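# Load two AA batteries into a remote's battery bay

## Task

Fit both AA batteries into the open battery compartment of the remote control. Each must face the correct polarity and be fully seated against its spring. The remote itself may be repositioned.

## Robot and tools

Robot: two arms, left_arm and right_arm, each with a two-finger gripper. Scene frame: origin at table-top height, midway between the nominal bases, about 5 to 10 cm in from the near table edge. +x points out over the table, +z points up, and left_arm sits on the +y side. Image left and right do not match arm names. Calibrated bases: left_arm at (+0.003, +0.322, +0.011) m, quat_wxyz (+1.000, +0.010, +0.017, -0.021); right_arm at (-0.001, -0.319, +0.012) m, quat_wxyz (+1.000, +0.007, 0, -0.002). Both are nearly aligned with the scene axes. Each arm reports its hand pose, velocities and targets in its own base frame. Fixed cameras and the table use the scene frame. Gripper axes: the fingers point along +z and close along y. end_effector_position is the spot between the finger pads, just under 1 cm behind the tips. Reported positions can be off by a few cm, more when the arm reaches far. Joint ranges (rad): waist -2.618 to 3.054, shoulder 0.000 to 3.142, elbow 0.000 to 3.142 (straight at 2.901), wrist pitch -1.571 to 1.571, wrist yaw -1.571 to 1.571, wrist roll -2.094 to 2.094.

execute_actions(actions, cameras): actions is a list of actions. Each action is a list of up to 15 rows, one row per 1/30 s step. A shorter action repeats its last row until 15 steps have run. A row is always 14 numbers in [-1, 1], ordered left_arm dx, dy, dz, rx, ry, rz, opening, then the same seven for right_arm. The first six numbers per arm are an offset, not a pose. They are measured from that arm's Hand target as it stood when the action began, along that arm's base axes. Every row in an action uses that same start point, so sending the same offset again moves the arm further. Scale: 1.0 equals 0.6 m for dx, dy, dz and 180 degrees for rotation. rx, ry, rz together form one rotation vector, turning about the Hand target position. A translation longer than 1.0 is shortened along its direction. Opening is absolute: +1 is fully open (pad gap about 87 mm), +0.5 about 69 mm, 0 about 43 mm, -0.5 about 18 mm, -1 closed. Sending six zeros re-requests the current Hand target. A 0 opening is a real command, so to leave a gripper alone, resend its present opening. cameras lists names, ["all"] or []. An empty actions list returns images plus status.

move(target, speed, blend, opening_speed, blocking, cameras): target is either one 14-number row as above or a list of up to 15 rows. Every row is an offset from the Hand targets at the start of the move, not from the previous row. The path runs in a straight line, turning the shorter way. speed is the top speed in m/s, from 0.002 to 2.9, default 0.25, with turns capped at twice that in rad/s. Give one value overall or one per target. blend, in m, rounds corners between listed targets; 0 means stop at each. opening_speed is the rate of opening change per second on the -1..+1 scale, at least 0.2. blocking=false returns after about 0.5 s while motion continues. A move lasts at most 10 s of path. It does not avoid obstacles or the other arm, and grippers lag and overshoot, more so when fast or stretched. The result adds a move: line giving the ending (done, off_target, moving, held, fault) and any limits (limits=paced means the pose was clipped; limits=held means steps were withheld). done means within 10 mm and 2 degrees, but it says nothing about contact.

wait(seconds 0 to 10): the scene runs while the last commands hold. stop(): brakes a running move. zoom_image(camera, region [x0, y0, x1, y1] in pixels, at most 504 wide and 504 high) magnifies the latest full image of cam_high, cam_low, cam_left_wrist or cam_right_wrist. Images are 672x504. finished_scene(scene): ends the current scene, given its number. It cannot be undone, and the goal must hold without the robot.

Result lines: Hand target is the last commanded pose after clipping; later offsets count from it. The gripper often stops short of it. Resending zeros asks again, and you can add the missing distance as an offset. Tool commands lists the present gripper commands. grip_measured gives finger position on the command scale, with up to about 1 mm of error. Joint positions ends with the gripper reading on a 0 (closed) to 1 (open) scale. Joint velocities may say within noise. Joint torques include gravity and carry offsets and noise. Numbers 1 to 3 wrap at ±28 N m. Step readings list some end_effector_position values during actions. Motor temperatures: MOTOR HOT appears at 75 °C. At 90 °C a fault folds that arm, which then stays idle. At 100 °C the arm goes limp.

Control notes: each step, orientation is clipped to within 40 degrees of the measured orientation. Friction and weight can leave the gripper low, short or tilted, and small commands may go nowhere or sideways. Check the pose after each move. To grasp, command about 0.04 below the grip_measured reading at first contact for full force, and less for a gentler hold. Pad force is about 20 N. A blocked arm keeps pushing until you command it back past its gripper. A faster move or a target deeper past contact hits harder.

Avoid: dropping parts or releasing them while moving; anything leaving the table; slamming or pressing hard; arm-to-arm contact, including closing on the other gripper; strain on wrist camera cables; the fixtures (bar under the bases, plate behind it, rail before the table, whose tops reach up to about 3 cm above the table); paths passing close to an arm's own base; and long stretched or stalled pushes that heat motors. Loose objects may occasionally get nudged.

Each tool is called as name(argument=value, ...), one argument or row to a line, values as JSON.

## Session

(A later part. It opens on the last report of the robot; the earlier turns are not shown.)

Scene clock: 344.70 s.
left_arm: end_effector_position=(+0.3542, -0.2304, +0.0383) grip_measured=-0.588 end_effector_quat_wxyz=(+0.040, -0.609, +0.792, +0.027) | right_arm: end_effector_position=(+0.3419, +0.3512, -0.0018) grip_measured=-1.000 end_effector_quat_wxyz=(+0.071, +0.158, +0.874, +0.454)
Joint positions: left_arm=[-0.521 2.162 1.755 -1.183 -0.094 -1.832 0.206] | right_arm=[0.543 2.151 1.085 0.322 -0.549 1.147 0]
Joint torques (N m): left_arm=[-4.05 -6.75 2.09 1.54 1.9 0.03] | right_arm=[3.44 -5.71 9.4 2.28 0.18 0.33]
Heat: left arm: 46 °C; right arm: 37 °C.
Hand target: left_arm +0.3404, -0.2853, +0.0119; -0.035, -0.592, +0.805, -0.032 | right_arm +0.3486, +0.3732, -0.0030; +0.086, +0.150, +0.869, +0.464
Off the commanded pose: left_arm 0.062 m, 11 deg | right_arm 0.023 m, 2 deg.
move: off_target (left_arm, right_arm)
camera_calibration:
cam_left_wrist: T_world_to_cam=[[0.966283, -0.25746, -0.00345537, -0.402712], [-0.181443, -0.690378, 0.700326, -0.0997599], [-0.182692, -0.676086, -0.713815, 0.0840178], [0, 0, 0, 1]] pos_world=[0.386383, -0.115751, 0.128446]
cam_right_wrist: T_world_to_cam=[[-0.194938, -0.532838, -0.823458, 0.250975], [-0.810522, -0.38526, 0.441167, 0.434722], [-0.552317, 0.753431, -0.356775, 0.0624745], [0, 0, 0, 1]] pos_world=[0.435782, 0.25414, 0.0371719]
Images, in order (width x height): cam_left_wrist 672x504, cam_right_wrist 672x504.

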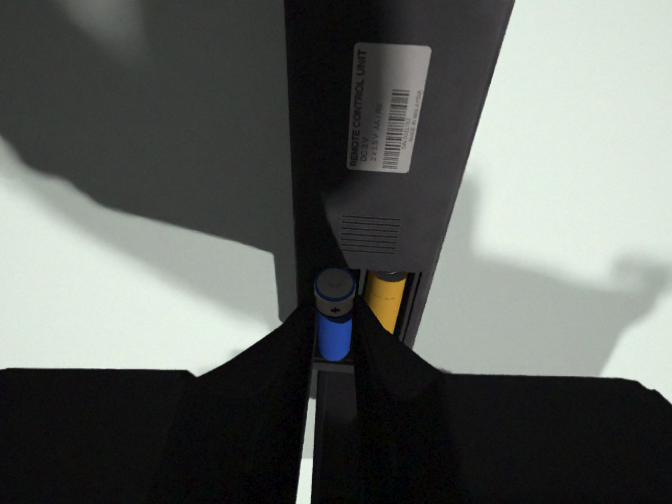

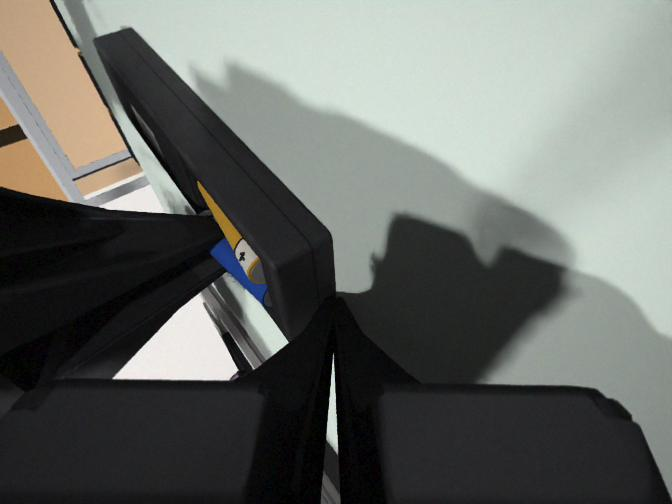

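move(
  target=[
    [-0.005,-0.018,0.03,0.03,-0.008,0,-0.66,0.003,0.01,0,0,0,0,-1],
    [-0.009,-0.032,0.012,0,0,0,-0.66,0.003,0.01,0,0,0,0,-1],
  ],
  speed=0.06,
  cameras=["cam_left_wrist","cam_right_wrist"],
)

zoom_image(
  camera="cam_left_wrist",
  region=[236, 180, 436, 380],
)

zoom_image(
  camera="cam_right_wrist",
  region=[130, 120, 360, 330],
)

Scene clock: 347.67 s.
left_arm: end_effector_position=(+0.3538, -0.2317, +0.0398) grip_measured=-0.588 end_effector_quat_wxyz=(+0.069, -0.609, +0.788, +0.050) | right_arm: end_effector_position=(+0.3421, +0.3521, -0.0017) grip_measured=-1.000 end_effector_quat_wxyz=(+0.065, +0.162, +0.875, +0.451)
Joint positions: left_arm=[-0.555 2.186 1.805 -1.236 -0.164 -1.875 0.206] | right_arm=[0.544 2.154 1.099 0.299 -0.551 1.151 0]
Joint torques (N m): left_arm=[-4.94 -7.97 3.85 1.44 2.56 0.08] | right_arm=[4.38 -5.24 9.73 2.45 0.3 0.38]
Heat: left arm: 45 °C; right arm: 38 °C.
Hand target: left_arm +0.3349, -0.3044, +0.0191; -0.035, -0.592, +0.805, -0.032 | right_arm +0.3504, +0.3794, -0.0028; +0.086, +0.150, +0.869, +0.464
Off the commanded pose: left_arm 0.078 m, 15 deg | right_arm 0.028 m, 3 deg.
move: off_target (left_arm, right_arm)
camera_calibration:
cam_left_wrist: T_world_to_cam=[[0.967921, -0.25121, -0.0047903, -0.40174], [-0.188911, -0.740183, 0.645323, -0.108534], [-0.165658, -0.623717, -0.763895, 0.0922293], [0, 0, 0, 1]] pos_world=[0.383628, -0.123732, 0.138569]
cam_right_wrist: T_world_to_cam=[[-0.20713, -0.536347, -0.818187, 0.256906], [-0.803996, -0.383172, 0.454719, 0.432264], [-0.557393, 0.752005, -0.351854, 0.0640769], [0, 0, 0, 1]] pos_world=[0.436468, 0.255236, 0.0361845]
Images, in order (width x height): cam_left_wrist 672x504, cam_right_wrist 672x504.

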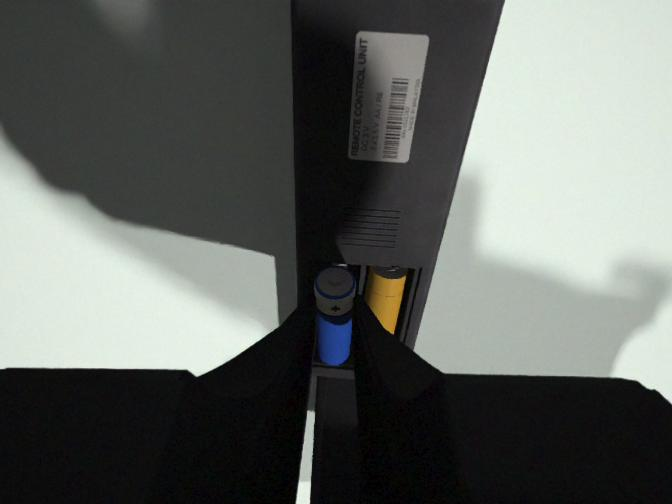

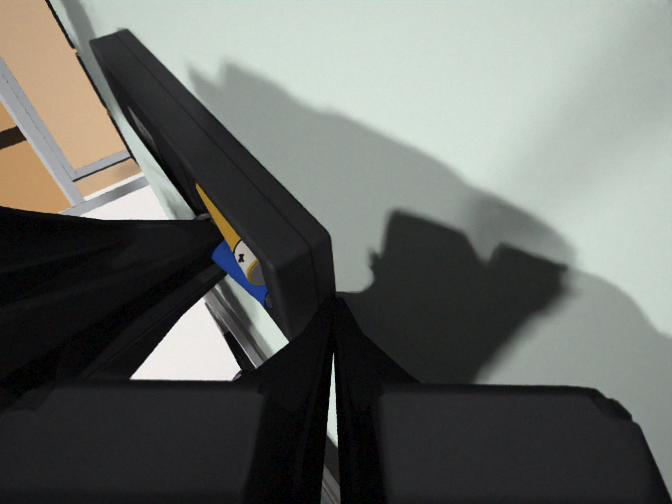

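Scaled by 2.520 from the camera's 672x504 image, which has a finer 960x720 frame.

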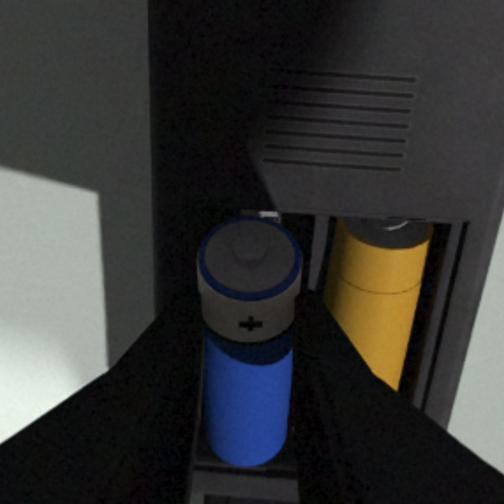

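Scaled by 2.191 from the camera's 672x504 image, which has a finer 960x720 frame.

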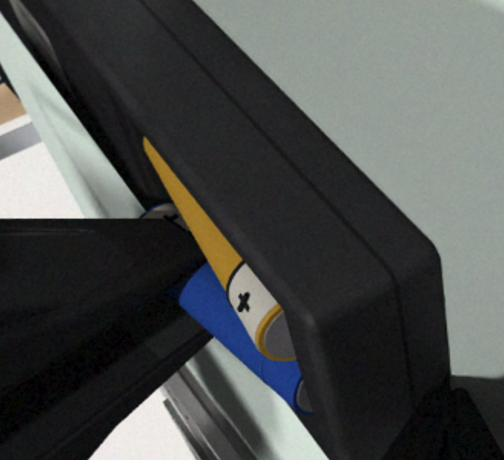

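wait(
  seconds=0,
  cameras=["cam_low"],
)

zoom_image(
  camera="cam_low",
  region=[210, 330, 310, 390],
)

Scene clock: 348.13 s.
left_arm: end_effector_position=(+0.3538, -0.2317, +0.0398) grip_measured=-0.588 end_effector_quat_wxyz=(+0.069, -0.609, +0.788, +0.050) | right_arm: end_effector_position=(+0.3421, +0.3521, -0.0017) grip_measured=-1.000 end_effector_quat_wxyz=(+0.065, +0.162, +0.875, +0.451)
Joint positions: left_arm=[-0.555 2.186 1.805 -1.236 -0.164 -1.875 0.206] | right_arm=[0.544 2.154 1.099 0.299 -0.551 1.151 0]
Joint torques (N m): left_arm=[-4.83 -7.98 3.84 1.42 2.56 0.07] | right_arm=[4.4 -5.26 9.81 2.45 0.26 0.38]
Heat: left arm: 45 °C; right arm: 38 °C.
Hand target: left_arm +0.3349, -0.3044, +0.0191; -0.035, -0.592, +0.805, -0.032 | right_arm +0.3504, +0.3794, -0.0028; +0.086, +0.150, +0.869, +0.464
Tool commands: left_gripper/opening=-0.66 right_gripper/opening=-1.0
Off the commanded pose: left_arm 0.078 m, 15 deg | right_arm 0.028 m, 3 deg.
Images, in order (width x height): cam_low 672x504.

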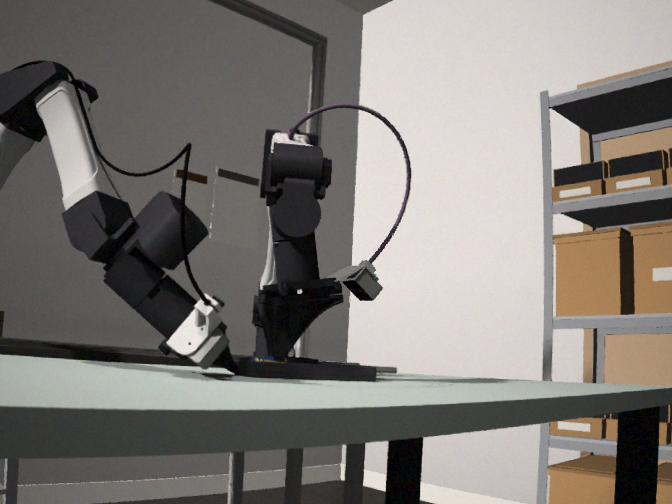

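Scaled by 5.040 from the camera's 672x504 image, which has a finer 960x720 frame.

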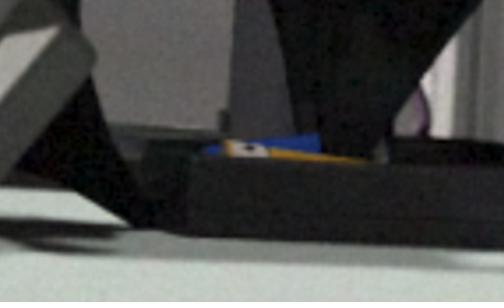

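move(
  target=[
    [0,0,0.01,0.13,-0.037,0,-0.66,0,0,0,0,0,0,-1],
    [0,0,-0.01,0.13,-0.037,0,-0.66,0,0,0,0,0,0,-1],
  ],
  speed=0.06,
  cameras=["cam_left_wrist","cam_right_wrist","cam_low"],
)

zoom_image(
  camera="cam_left_wrist",
  region=[236, 180, 436, 380],
)

zoom_image(
  camera="cam_right_wrist",
  region=[130, 120, 360, 330],
)

zoom_image(
  camera="cam_low",
  region=[210, 330, 310, 390],
)

Scene clock: 350.70 s.
left_arm: end_effector_position=(+0.3573, -0.2148, +0.0408) grip_measured=-0.588 end_effector_quat_wxyz=(+0.116, -0.606, +0.782, +0.087) | right_arm: end_effector_position=(+0.3440, +0.3633, -0.0013) grip_measured=-1.000 end_effector_quat_wxyz=(+0.073, +0.154, +0.874, +0.456)
Joint positions: left_arm=[-0.566 2.2 1.831 -1.289 -0.278 -1.898 0.206] | right_arm=[0.566 2.172 1.121 0.322 -0.534 1.158 0]
Joint torques (N m): left_arm=[-1.39 -11.47 6.46 0.32 0.33 0.1] | right_arm=[2.32 -6.39 8.84 2.19 0.11 0.32]
Motor temperatures (°C): left_arm=[21 45 28 22 22 22 24] | right_arm=[20 30 38 33 22 22 20]
Heat: left arm: 45 °C; right arm: 38 °C.
Hand target: left_arm +0.3534, -0.2317, +0.0403; +0.096, -0.604, +0.788, +0.066 (not the last commanded pose) | right_arm +0.3506, +0.3792, -0.0028; +0.086, +0.150, +0.869, +0.464
Off the commanded pose: left_arm 0.096 m, 4 deg | right_arm 0.017 m, 2 deg.
led back after a hold (right arm): the arm was led back toward your command in small steps, so it may still be short of it.
move: held (left_arm; a check stopped the path), off_target (right_arm); path passed 0 of 2 targets; limits=held
pose unreachable (left arm): on one or more control steps of this call, first in action 0 (counted from 0), this arm could not follow its commanded pose, so it was not sent that pose on those steps. It may still have moved: this result reports where it is.
cause: moving toward the commanded pose would bring a part of the arm too close to another arm (this arm's wrist (the part past joint 4) and the right arm's wrist (the part past joint 4), along the way the arms are being sent, or toward where that arm still pushes).
pose unreachable (right arm): on one or more control steps of this call, first in action 0 (counted from 0), this arm could not follow its commanded pose, so it was not sent that pose on those steps. It may still have moved: this result reports where it is.
cause: moving toward the commanded pose would bring a part of the arm too close to another arm (this arm's wrist (the part past joint 4) and the left arm's wrist (the part past joint 4), along the way the arms are being sent, or toward where that arm still pushes).
camera_calibration:
cam_left_wrist: T_world_to_cam=[[0.968859, -0.247583, -0.00390152, -0.400475], [-0.204969, -0.81074, 0.548351, -0.101487], [-0.138926, -0.530475, -0.836239, 0.117608], [0, 0, 0, 1]] pos_world=[0.383541, -0.119042, 0.152437]
cam_right_wrist: T_world_to_cam=[[-0.184813, -0.532326, -0.82612, 0.254457], [-0.812179, -0.390581, 0.433372, 0.443353], [-0.553362, 0.75105, -0.36016, 0.055772], [0, 0, 0, 1]] pos_world=[0.437971, 0.266732, 0.038162]
Images, in order (width x height): cam_low 672x504, cam_left_wrist 672x504, cam_right_wrist 672x504.

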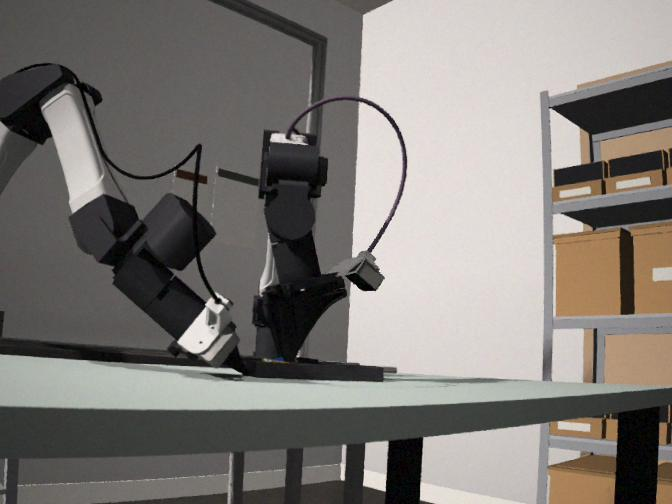

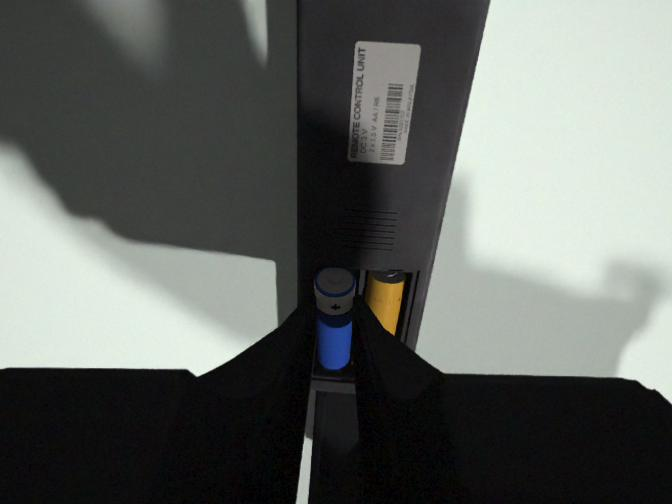

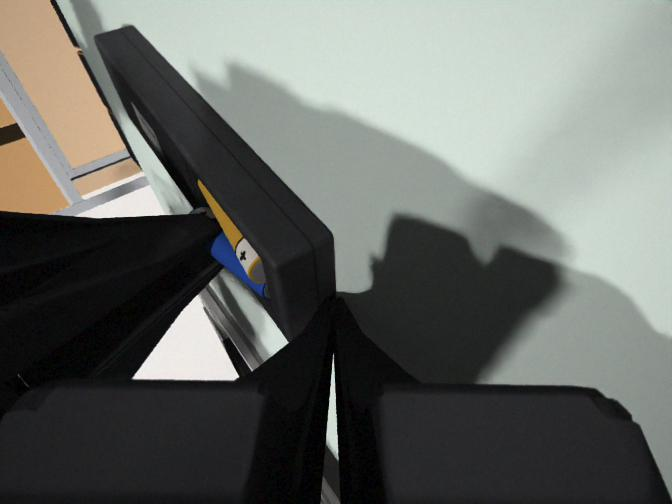

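Scaled by 2.520 from the camera's 672x504 image, which has a finer 960x720 frame.

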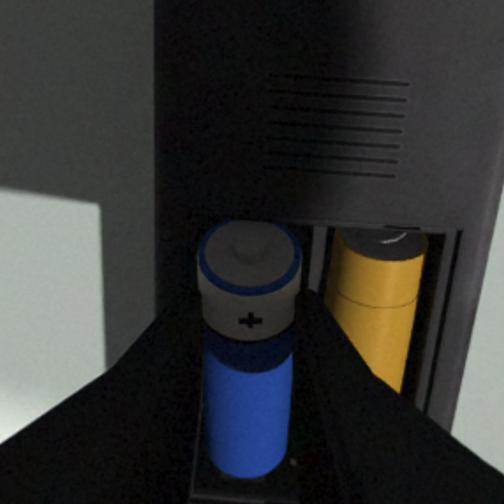

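Scaled by 2.191 from the camera's 672x504 image, which has a finer 960x720 frame.

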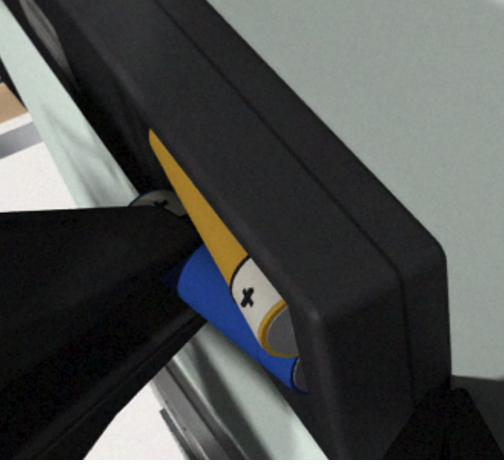

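Scaled by 5.040 from the camera's 672x504 image, which has a finer 960x720 frame.

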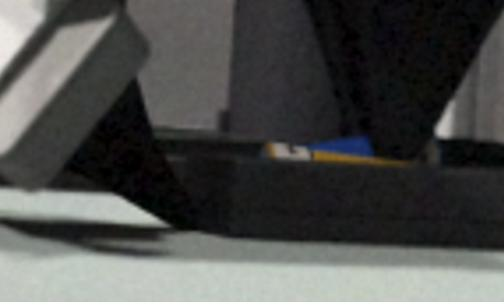

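move(
  target=[
    [0,0,-0.003,0.05,-0.015,0,-0.66,-0.003,-0.008,0,0,0,0,-1],
    [-0.007,-0.024,-0.008,0.05,-0.015,0,-0.66,0,0,0,0,0,0,-1],
  ],
  speed=0.06,
  cameras=["cam_left_wrist","cam_right_wrist","cam_low"],
)

zoom_image(
  camera="cam_left_wrist",
  region=[236, 180, 436, 380],
)

zoom_image(
  camera="cam_low",
  region=[210, 330, 310, 390],
)

Scene clock: 353.20 s.
left_arm: end_effector_position=(+0.3579, -0.2134, +0.0422) grip_measured=-0.588 end_effector_quat_wxyz=(+0.180, -0.595, +0.773, +0.126) | right_arm: end_effector_position=(+0.3440, +0.3633, -0.0014) grip_measured=-1.000 end_effector_quat_wxyz=(+0.073, +0.154, +0.874, +0.456)
Joint positions: left_arm=[-0.625 2.248 1.899 -1.37 -0.419 -1.968 0.206] | right_arm=[0.566 2.172 1.121 0.322 -0.534 1.159 0]
Joint torques (N m): left_arm=[-0.14 -11.59 6.3 -0.04 -0.3 0.11] | right_arm=[-0.05 -9.39 5.74 1.79 -0.16 0.1]
Heat: left arm: 45 °C; right arm: 38 °C.
Hand target: left_arm +0.3572, -0.2146, +0.0419; +0.177, -0.595, +0.774, +0.125 (not the last commanded pose) | right_arm +0.3443, +0.3635, -0.0010; +0.074, +0.154, +0.873, +0.456 (not the last commanded pose)
Off the commanded pose: left_arm 0.035 m, 3 deg | right_arm 0.017 m, 2 deg.
move: held (left_arm, right_arm; a check stopped the path); path passed 1 of 2 targets; limits=held
pose unreachable (left arm): on one or more control steps of this call, first in action 0 (counted from 0), this arm could not follow its commanded pose, so it was not sent that pose on those steps. It may still have moved: this result reports where it is.
cause: moving toward the commanded pose would bring a part of the arm too close to another arm (this arm's wrist (the part past joint 4) and the right arm's wrist (the part past joint 4), along the way the arms are being sent, or toward where that arm still pushes).
pose unreachable (right arm): on one or more control steps of this call, first in action 0 (counted from 0), this arm could not follow its commanded pose, so it was not sent that pose on those steps. It may still have moved: this result reports where it is.
cause: moving toward the commanded pose would bring a part of the arm too close to another arm (this arm's wrist (the part past joint 4) and the left arm's wrist (the part past joint 4), along the way the arms are being sent, or toward where that arm still pushes).
camera_calibration:
cam_left_wrist: T_world_to_cam=[[0.966159, -0.257744, 0.0102766, -0.402559], [-0.238577, -0.877745, 0.415506, -0.0975544], [-0.098074, -0.403897, -0.909532, 0.135032], [0, 0, 0, 1]] pos_world=[0.378905, -0.134846, 0.167487]
cam_right_wrist: T_world_to_cam=[[-0.185419, -0.532411, -0.825929, 0.254603], [-0.811992, -0.390358, 0.433923, 0.443195], [-0.553434, 0.751105, -0.359934, 0.0558194], [0, 0, 0, 1]] pos_world=[0.437971, 0.266632, 0.0380626]
Images, in order (width x height): cam_low 672x504, cam_left_wrist 672x504, cam_right_wrist 672x504.

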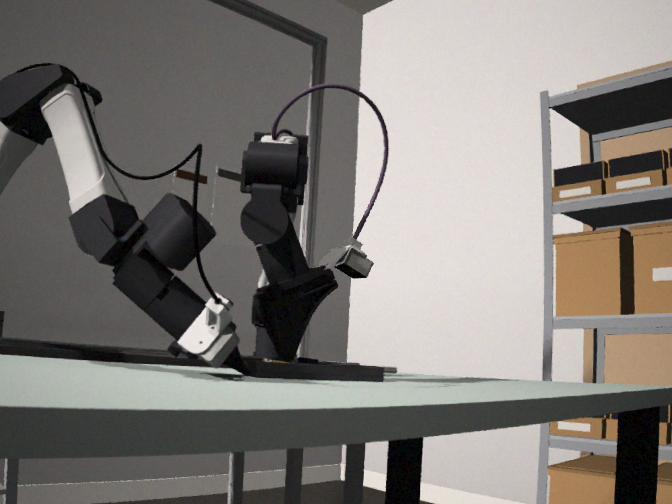

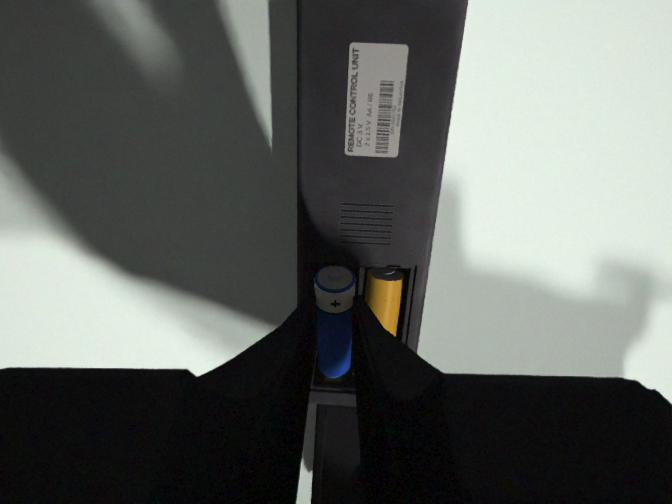

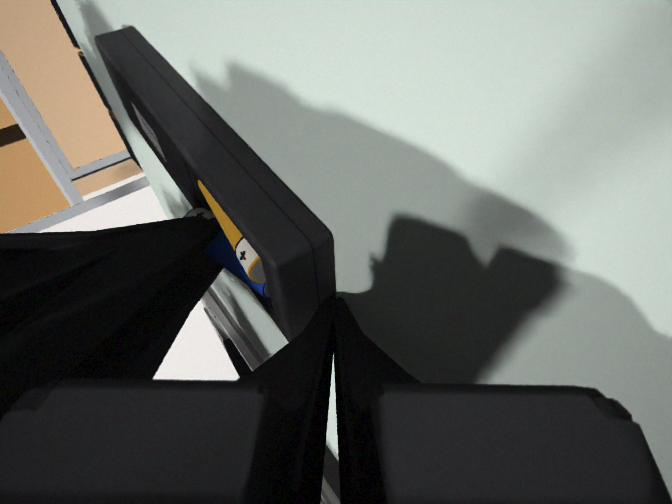

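Scaled by 2.520 from the camera's 672x504 image, which has a finer 960x720 frame.

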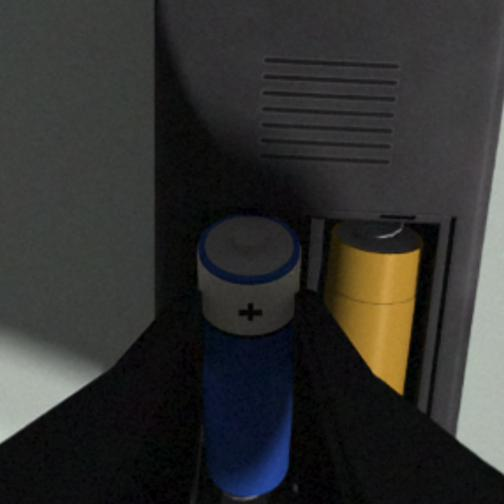

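Scaled by 5.040 from the camera's 672x504 image, which has a finer 960x720 frame.

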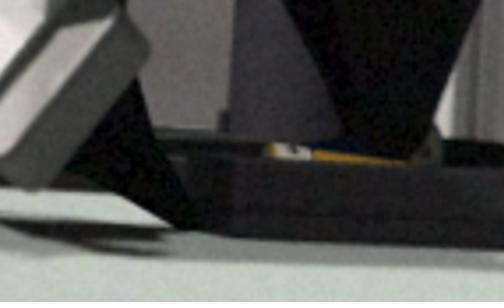

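move(
  target=[
    [-0.006,-0.02,-0.01,-0.035,0.01,0,-0.66,0,0,0,0,0,0,-1],
    [-0.014,-0.048,-0.01,-0.035,0.01,0,-0.66,0.006,0.018,0,0,0,0,-1],
  ],
  speed=0.06,
  cameras=["cam_left_wrist","cam_right_wrist","cam_low"],
)

zoom_image(
  camera="cam_left_wrist",
  region=[236, 180, 436, 380],
)

zoom_image(
  camera="cam_low",
  region=[210, 330, 310, 390],
)

Scene clock: 355.57 s.
left_arm: end_effector_position=(+0.3568, -0.2151, +0.0412) grip_measured=-0.588 end_effector_quat_wxyz=(+0.163, -0.600, +0.775, +0.115) | right_arm: end_effector_position=(+0.3439, +0.3633, -0.0014) grip_measured=-1.000 end_effector_quat_wxyz=(+0.069, +0.156, +0.875, +0.452)
Joint positions: left_arm=[-0.613 2.233 1.876 -1.344 -0.38 -1.955 0.206] | right_arm=[0.566 2.172 1.13 0.301 -0.534 1.159 0]
Joint torques (N m): left_arm=[-2.73 -9.95 7.76 0.19 0.54 -0.09] | right_arm=[1.52 -7.58 8.36 1.9 -0.03 0.24]
Heat: left arm: 45 °C; right arm: 38 °C.
Hand target: left_arm +0.3487, -0.2435, +0.0359; +0.132, -0.602, +0.783, +0.091 | right_arm +0.3479, +0.3743, -0.0010; +0.074, +0.154, +0.873, +0.456
Off the commanded pose: left_arm 0.030 m, 4 deg | right_arm 0.012 m, 1 deg.
move: off_target (left_arm, right_arm)
camera_calibration:
cam_left_wrist: T_world_to_cam=[[0.967752, -0.251765, 0.00835614, -0.401167], [-0.228011, -0.861381, 0.453909, -0.100774], [-0.107081, -0.441177, -0.891009, 0.127784], [0, 0, 0, 1]] pos_world=[0.378936, -0.13143, 0.162951]
cam_right_wrist: T_world_to_cam=[[-0.193643, -0.537589, -0.82067, 0.25937], [-0.807634, -0.387556, 0.44444, 0.440702], [-0.556982, 0.748864, -0.359128, 0.0578287], [0, 0, 0, 1]] pos_world=[0.438361, 0.266925, 0.0377591]
Images, in order (width x height): cam_low 672x504, cam_left_wrist 672x504, cam_right_wrist 672x504.

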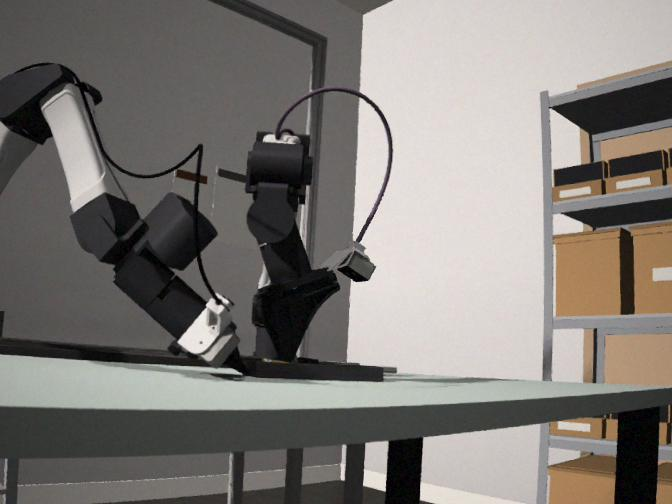

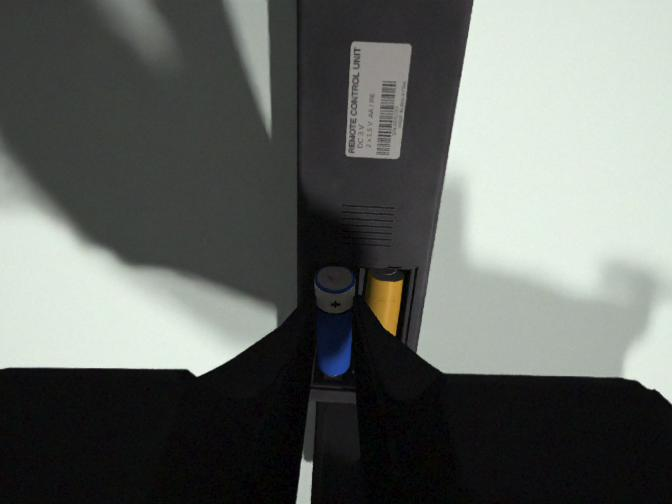

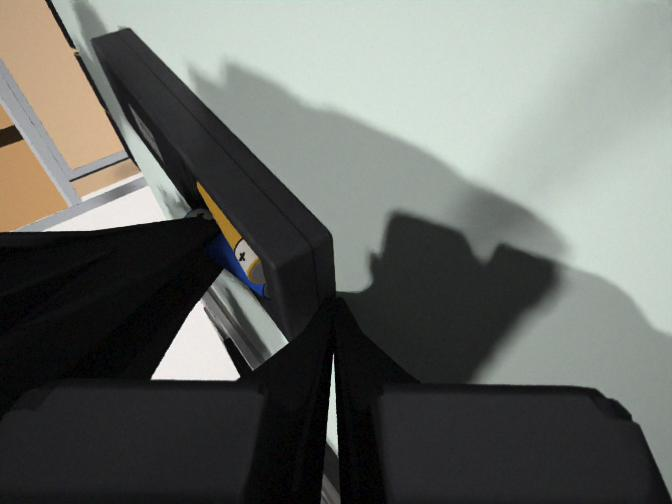

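Scaled by 2.520 from the camera's 672x504 image, which has a finer 960x720 frame.

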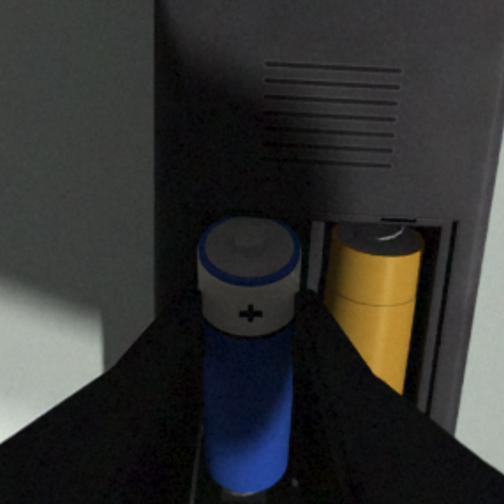

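Scaled by 5.040 from the camera's 672x504 image, which has a finer 960x720 frame.

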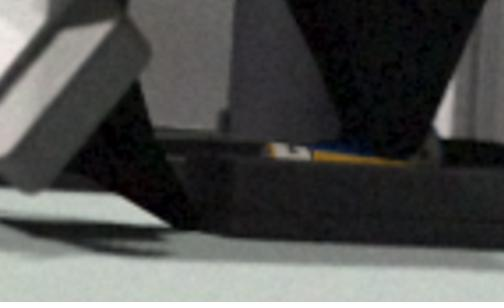

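move(
  target=[
    [-0.01,-0.034,-0.012,0,0,0,-0.66,0.005,0.015,0,0,0,0,-1],
  ],
  speed=0.06,
  cameras=["cam_left_wrist","cam_low"],
)

zoom_image(
  camera="cam_left_wrist",
  region=[236, 180, 436, 380],
)

zoom_image(
  camera="cam_low",
  region=[210, 330, 310, 390],
)

Scene clock: 356.60 s.
left_arm: end_effector_position=(+0.3576, -0.2133, +0.0415) grip_measured=-0.588 end_effector_quat_wxyz=(+0.166, -0.600, +0.774, +0.117) | right_arm: end_effector_position=(+0.3439, +0.3633, -0.0014) grip_measured=-1.000 end_effector_quat_wxyz=(+0.069, +0.156, +0.876, +0.452)
Joint positions: left_arm=[-0.612 2.233 1.876 -1.346 -0.388 -1.956 0.206] | right_arm=[0.566 2.172 1.131 0.299 -0.534 1.159 0]
Joint torques (N m): left_arm=[-0.09 -11.43 6.31 -0.03 -0.29 0.08] | right_arm=[-0.16 -9.37 5.76 1.75 -0.17 0.12]
Heat: left arm: 45 °C; right arm: 38 °C.
Hand target: left_arm +0.3567, -0.2152, +0.0412; +0.163, -0.600, +0.775, +0.115 (not the last commanded pose) | right_arm +0.3439, +0.3633, -0.0014; +0.069, +0.156, +0.875, +0.452 (not the last commanded pose)
Off the commanded pose: left_arm 0.054 m, 5 deg | right_arm 0.021 m, 1 deg.
move: held (left_arm, right_arm; a check stopped the path); limits=held
pose unreachable (left arm): on one or more control steps of this call, first in action 0 (counted from 0), this arm could not follow its commanded pose, so it was not sent that pose on those steps. It may still have moved: this result reports where it is.
cause: moving toward the commanded pose would bring a part of the arm too close to another arm (this arm's wrist (the part past joint 4) and the right arm's wrist (the part past joint 4), along the way the arms are being sent, or toward where that arm still pushes).
pose unreachable (right arm): on one or more control steps of this call, first in action 0 (counted from 0), this arm could not follow its commanded pose, so it was not sent that pose on those steps. It may still have moved: this result reports where it is.
cause: moving toward the commanded pose would bring a part of the arm too close to another arm (this arm's wrist (the part past joint 4) and the left arm's wrist (the part past joint 4), along the way the arms are being sent, or toward where that arm still pushes).
camera_calibration:
cam_left_wrist: T_world_to_cam=[[0.968026, -0.250659, 0.00981756, -0.401336], [-0.228512, -0.864999, 0.446719, -0.0995347], [-0.103482, -0.434679, -0.89462, 0.129165], [0, 0, 0, 1]] pos_world=[0.379125, -0.130551, 0.163958]
Images, in order (width x height): cam_low 672x504, cam_left_wrist 672x504.

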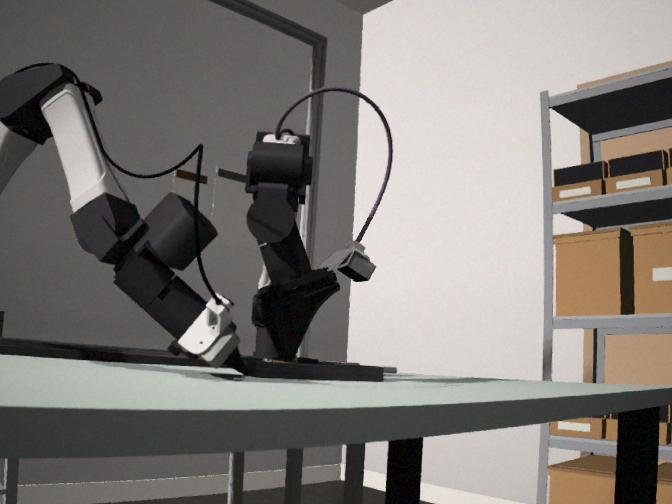

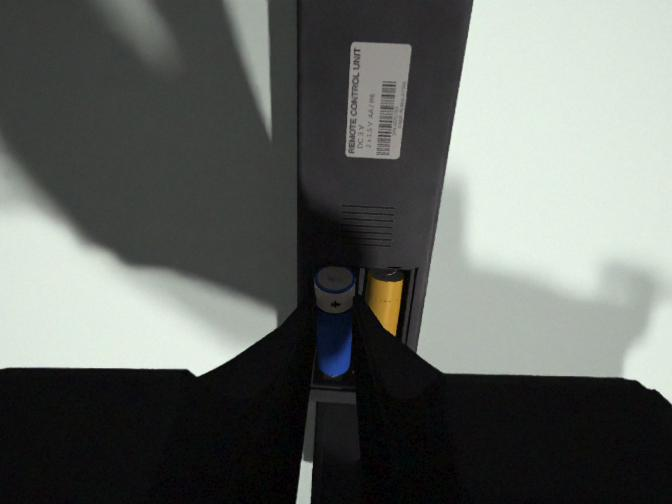

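Scaled by 2.520 from the camera's 672x504 image, which has a finer 960x720 frame.

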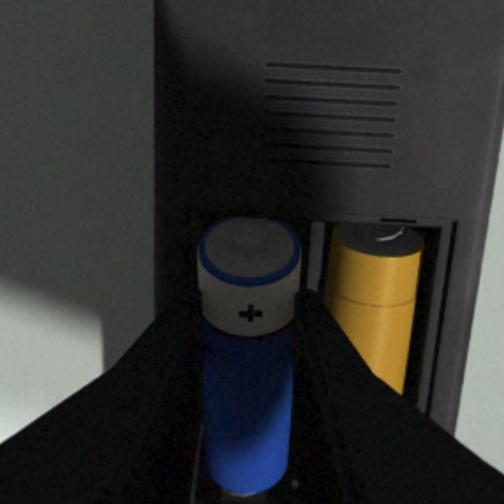

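Scaled by 5.040 from the camera's 672x504 image, which has a finer 960x720 frame.

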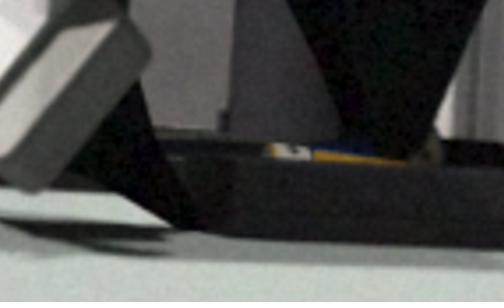

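move(
  target=[
    [0.003,0.008,0.03,0,0,0,-0.66,-0.01,-0.03,0.02,0,0,0,-1],
    [0.0,0.02,0.12,-0.11,0.03,0,-0.66,-0.05,-0.12,0.1,-0.08,0.03,0,-1],
    [-0.15,0.12,0.12,-0.11,0.03,0,-0.66,-0.05,-0.2,0.15,-0.08,0.03,0,-1],
  ],
  speed=[0.05,0.12,0.2],
  cameras=["all"],
)

Scene clock: 363.50 s.
left_arm: end_effector_position=(+0.2683, -0.1443, +0.1095) grip_measured=-0.588 end_effector_quat_wxyz=(+0.019, -0.615, +0.788, +0.017) | right_arm: end_effector_position=(+0.3080, +0.2422, +0.0705) grip_measured=-1.000 end_effector_quat_wxyz=(+0.031, +0.178, +0.931, +0.317)
Joint positions: left_arm=[-0.387 1.678 1.377 -1.282 -0.049 -1.711 0.206] | right_arm=[0.378 1.787 1.155 -0.502 -0.497 0.869 0]
Joint torques (N m): left_arm=[0.39 -9.55 5.33 0.37 -0.11 0.17] | right_arm=[-0.59 -9.54 8.96 1.07 -0.37 0]
Heat: left arm: 46 °C; right arm: 38 °C.
Hand target: left_arm +0.2667, -0.1431, +0.1132; +0.021, -0.613, +0.790, +0.008 | right_arm +0.3140, +0.2434, +0.0887; +0.047, +0.167, +0.927, +0.331
Off the commanded pose: left_arm 0.004 m, 1 deg | right_arm 0.019 m, 3 deg.
move: off_target (right_arm)
camera_calibration:
cam_left_wrist: T_world_to_cam=[[0.969594, -0.244334, -0.0137214, -0.295265], [-0.156769, -0.663207, 0.731833, -0.111952], [-0.187912, -0.70743, -0.681346, 0.170676], [0, 0, 0, 1]] pos_world=[0.300809, -0.0256494, 0.194168]
cam_right_wrist: T_world_to_cam=[[-0.296919, -0.732605, -0.612478, 0.310676], [-0.733842, -0.235341, 0.637253, 0.259583], [-0.610996, 0.638674, -0.467739, 0.20532], [0, 0, 0, 1]] pos_world=[0.408188, 0.15756, 0.120898]

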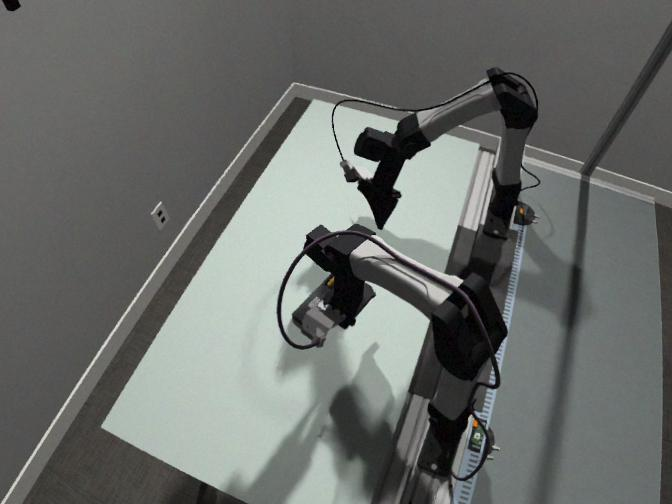

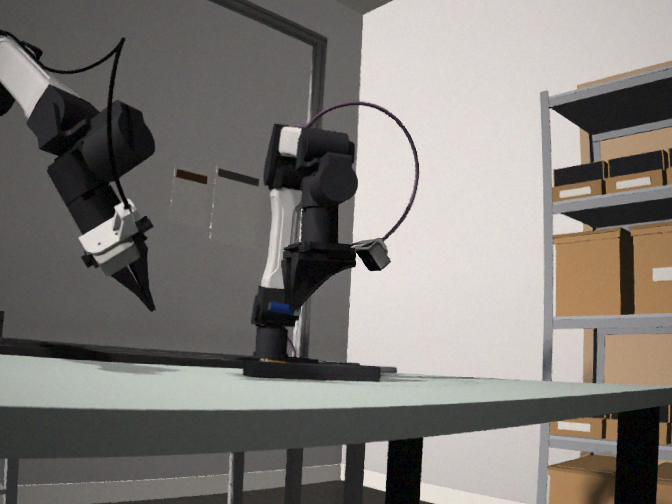

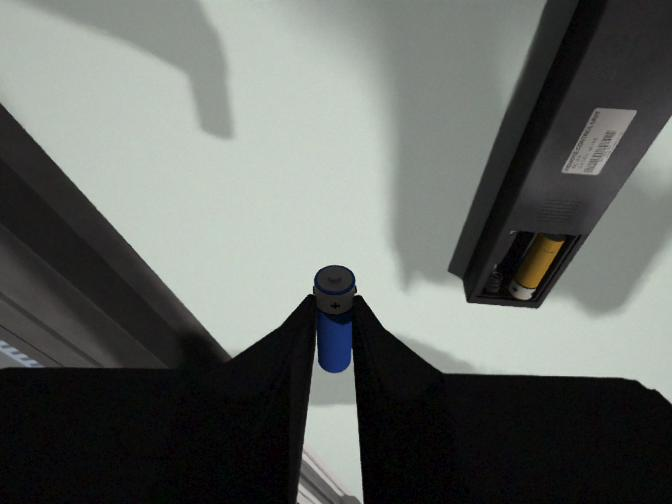

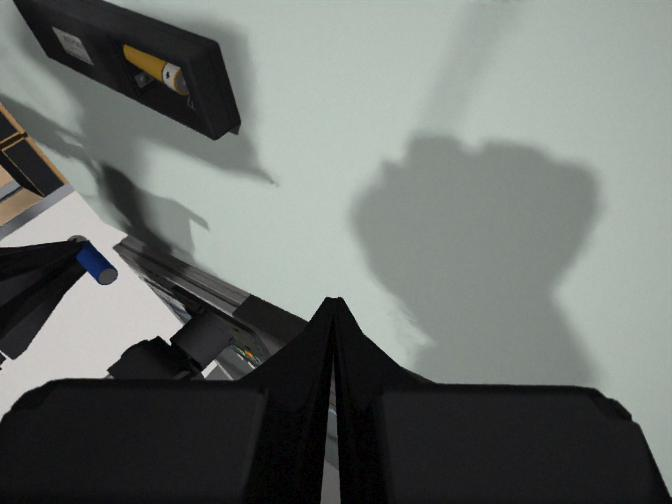

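move(
  target=[
    [0,0,-0.145,-0.012,0.003,0,-0.63,-0.05,-0.1,0.06,0,0,0,-1],
    [0,0,-0.17,-0.012,0.003,0,-0.63,-0.05,-0.1,0.06,0,0,0,-1],
  ],
  speed=[0.15,0.04],
)

move(
  target=[
    [0,0,0,0,0,0,-0.3,0,0,0,0,0,0,-1],
    [0,0,0.12,0,0,0,-0.3,0,0,0,0,0,0,-1],
    [0.02,-0.02,0.12,0,0,-0.5,0.0,0,0,0,0,0,0,-1],
    [0.02,-0.02,0.12,0,0,-1,0.0,0,0,0,0,0,0,-1],
  ],
  speed=[0.1,0.12,0.3,0.3],
  blend=[0,0,0.02,0],
  opening_speed=0.5,
  cameras=["cam_left_wrist"],
)

Scene clock: 366.10 s.
left_arm: end_effector_position=(+0.2667, -0.1452, +0.0193) grip_measured=-0.588 end_effector_quat_wxyz=(+0.006, -0.613, +0.790, -0.005) | right_arm: end_effector_position=(+0.2897, +0.1861, +0.1213) grip_measured=-1.000 end_effector_quat_wxyz=(+0.047, +0.171, +0.928, +0.328)
Joint positions: left_arm=[-0.365 1.736 1.066 -0.887 -0.005 -1.685 0.206] | right_arm=[0.226 1.593 1.145 -0.725 -0.562 0.707 0]
Joint torques (N m): left_arm=[0.51 -6.16 4.12 0.65 -0.13 0.14] | right_arm=[-0.58 -7.82 5.71 0.91 -0.36 -0.06]
Heat: left arm: 46 °C; right arm: 38 °C.
Hand target: left_arm +0.2667, -0.1431, +0.0112; +0.006, -0.613, +0.790, -0.004 | right_arm +0.2839, +0.1833, +0.1246; +0.047, +0.167, +0.927, +0.331
Off the commanded pose: left_arm 0.008 m, 0 deg | right_arm 0.007 m, 1 deg.
move: done

Scene clock: 375.93 s.
left_arm: end_effector_position=(+0.2826, -0.1555, +0.0758) grip_measured=+0.000 end_effector_quat_wxyz=(-0.012, +0.784, +0.621, -0.006) | right_arm: end_effector_position=(+0.2897, +0.1861, +0.1213) grip_measured=-1.000 end_effector_quat_wxyz=(+0.047, +0.171, +0.928, +0.328)
Joint positions: left_arm=[-0.62 1.855 1.448 -1.191 0.004 1.181 0.5] | right_arm=[0.226 1.593 1.145 -0.725 -0.562 0.707 0]
Joint torques (N m): left_arm=[-0.31 -12.12 5.22 0.19 0.08 0.25] | right_arm=[-0.66 -7.71 5.82 0.94 -0.42 -0.05]
Heat: left arm: 45 °C; right arm: 38 °C.
Hand target: left_arm +0.2786, -0.1551, +0.0832; -0.004, +0.790, +0.613, -0.006 | right_arm +0.2839, +0.1833, +0.1246; +0.047, +0.167, +0.927, +0.331
Off the commanded pose: left_arm 0.008 m, 2 deg | right_arm 0.007 m, 1 deg.
move: done; blend cut to 0 m at target 3
camera_calibration:
cam_left_wrist: T_world_to_cam=[[-0.973318, 0.22884, 0.016854, 0.308042], [0.158848, 0.618975, 0.769179, 0.0149108], [0.165586, 0.751333, -0.638811, 0.266294], [0, 0, 0, 1]] pos_world=[0.253359, -0.279797, 0.153451]
Images, in order (width x height): cam_left_wrist 672x504.

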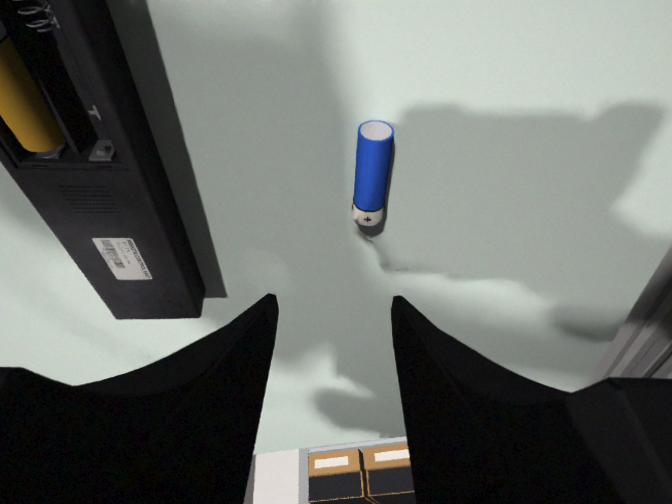

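move(
  target=[
    [0.1525,-0.0593,0.03,0,0,-0.026,1,0,0,0,0,0,0,-1],
    [0.1525,-0.0593,-0.04,0,0,-0.026,1,0,0,0,0,0,0,-1],
  ],
  speed=[0.2,0.1],
  cameras=["cam_left_wrist"],
)

Scene clock: 379.37 s.
left_arm: end_effector_position=(+0.3705, -0.1916, +0.0639) grip_measured=+1.000 end_effector_quat_wxyz=(-0.001, +0.811, +0.585, -0.003) | right_arm: end_effector_position=(+0.2897, +0.1861, +0.1213) grip_measured=-1.000 end_effector_quat_wxyz=(+0.047, +0.171, +0.928, +0.328)
Joint positions: left_arm=[-0.572 2.198 1.903 -1.281 0.004 1.318 1] | right_arm=[0.226 1.593 1.145 -0.725 -0.562 0.707 0]
Joint torques (N m): left_arm=[0.14 -11.11 5.48 0.34 0.04 0.22] | right_arm=[-0.69 -7.75 5.74 0.94 -0.4 -0.05]
Heat: left arm: 45 °C; right arm: 38 °C.
Hand target: left_arm +0.3701, -0.1908, +0.0593; -0.004, +0.814, +0.580, -0.005 | right_arm +0.2839, +0.1833, +0.1246; +0.047, +0.167, +0.927, +0.331
Off the commanded pose: left_arm 0.005 m, 1 deg | right_arm 0.007 m, 1 deg.
move: done
camera_calibration:
cam_left_wrist: T_world_to_cam=[[-0.949027, 0.315168, -0.00405376, 0.410942], [0.200641, 0.613985, 0.763391, 0.0162896], [0.243085, 0.723665, -0.645924, 0.237713], [0, 0, 0, 1]] pos_world=[0.328943, -0.311542, 0.142775]
Images, in order (width x height): cam_left_wrist 672x504.

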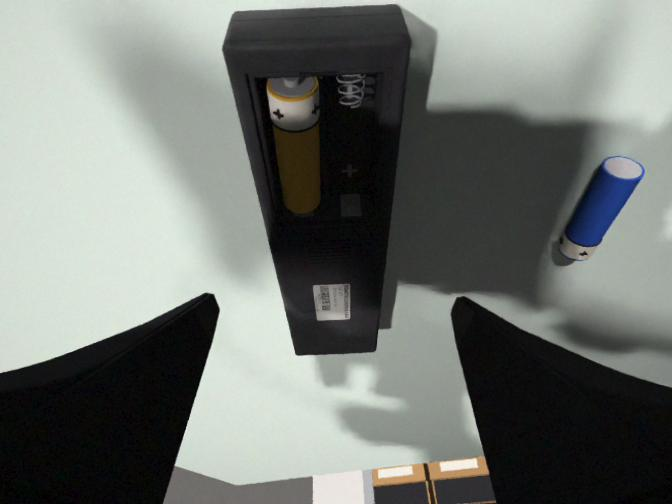

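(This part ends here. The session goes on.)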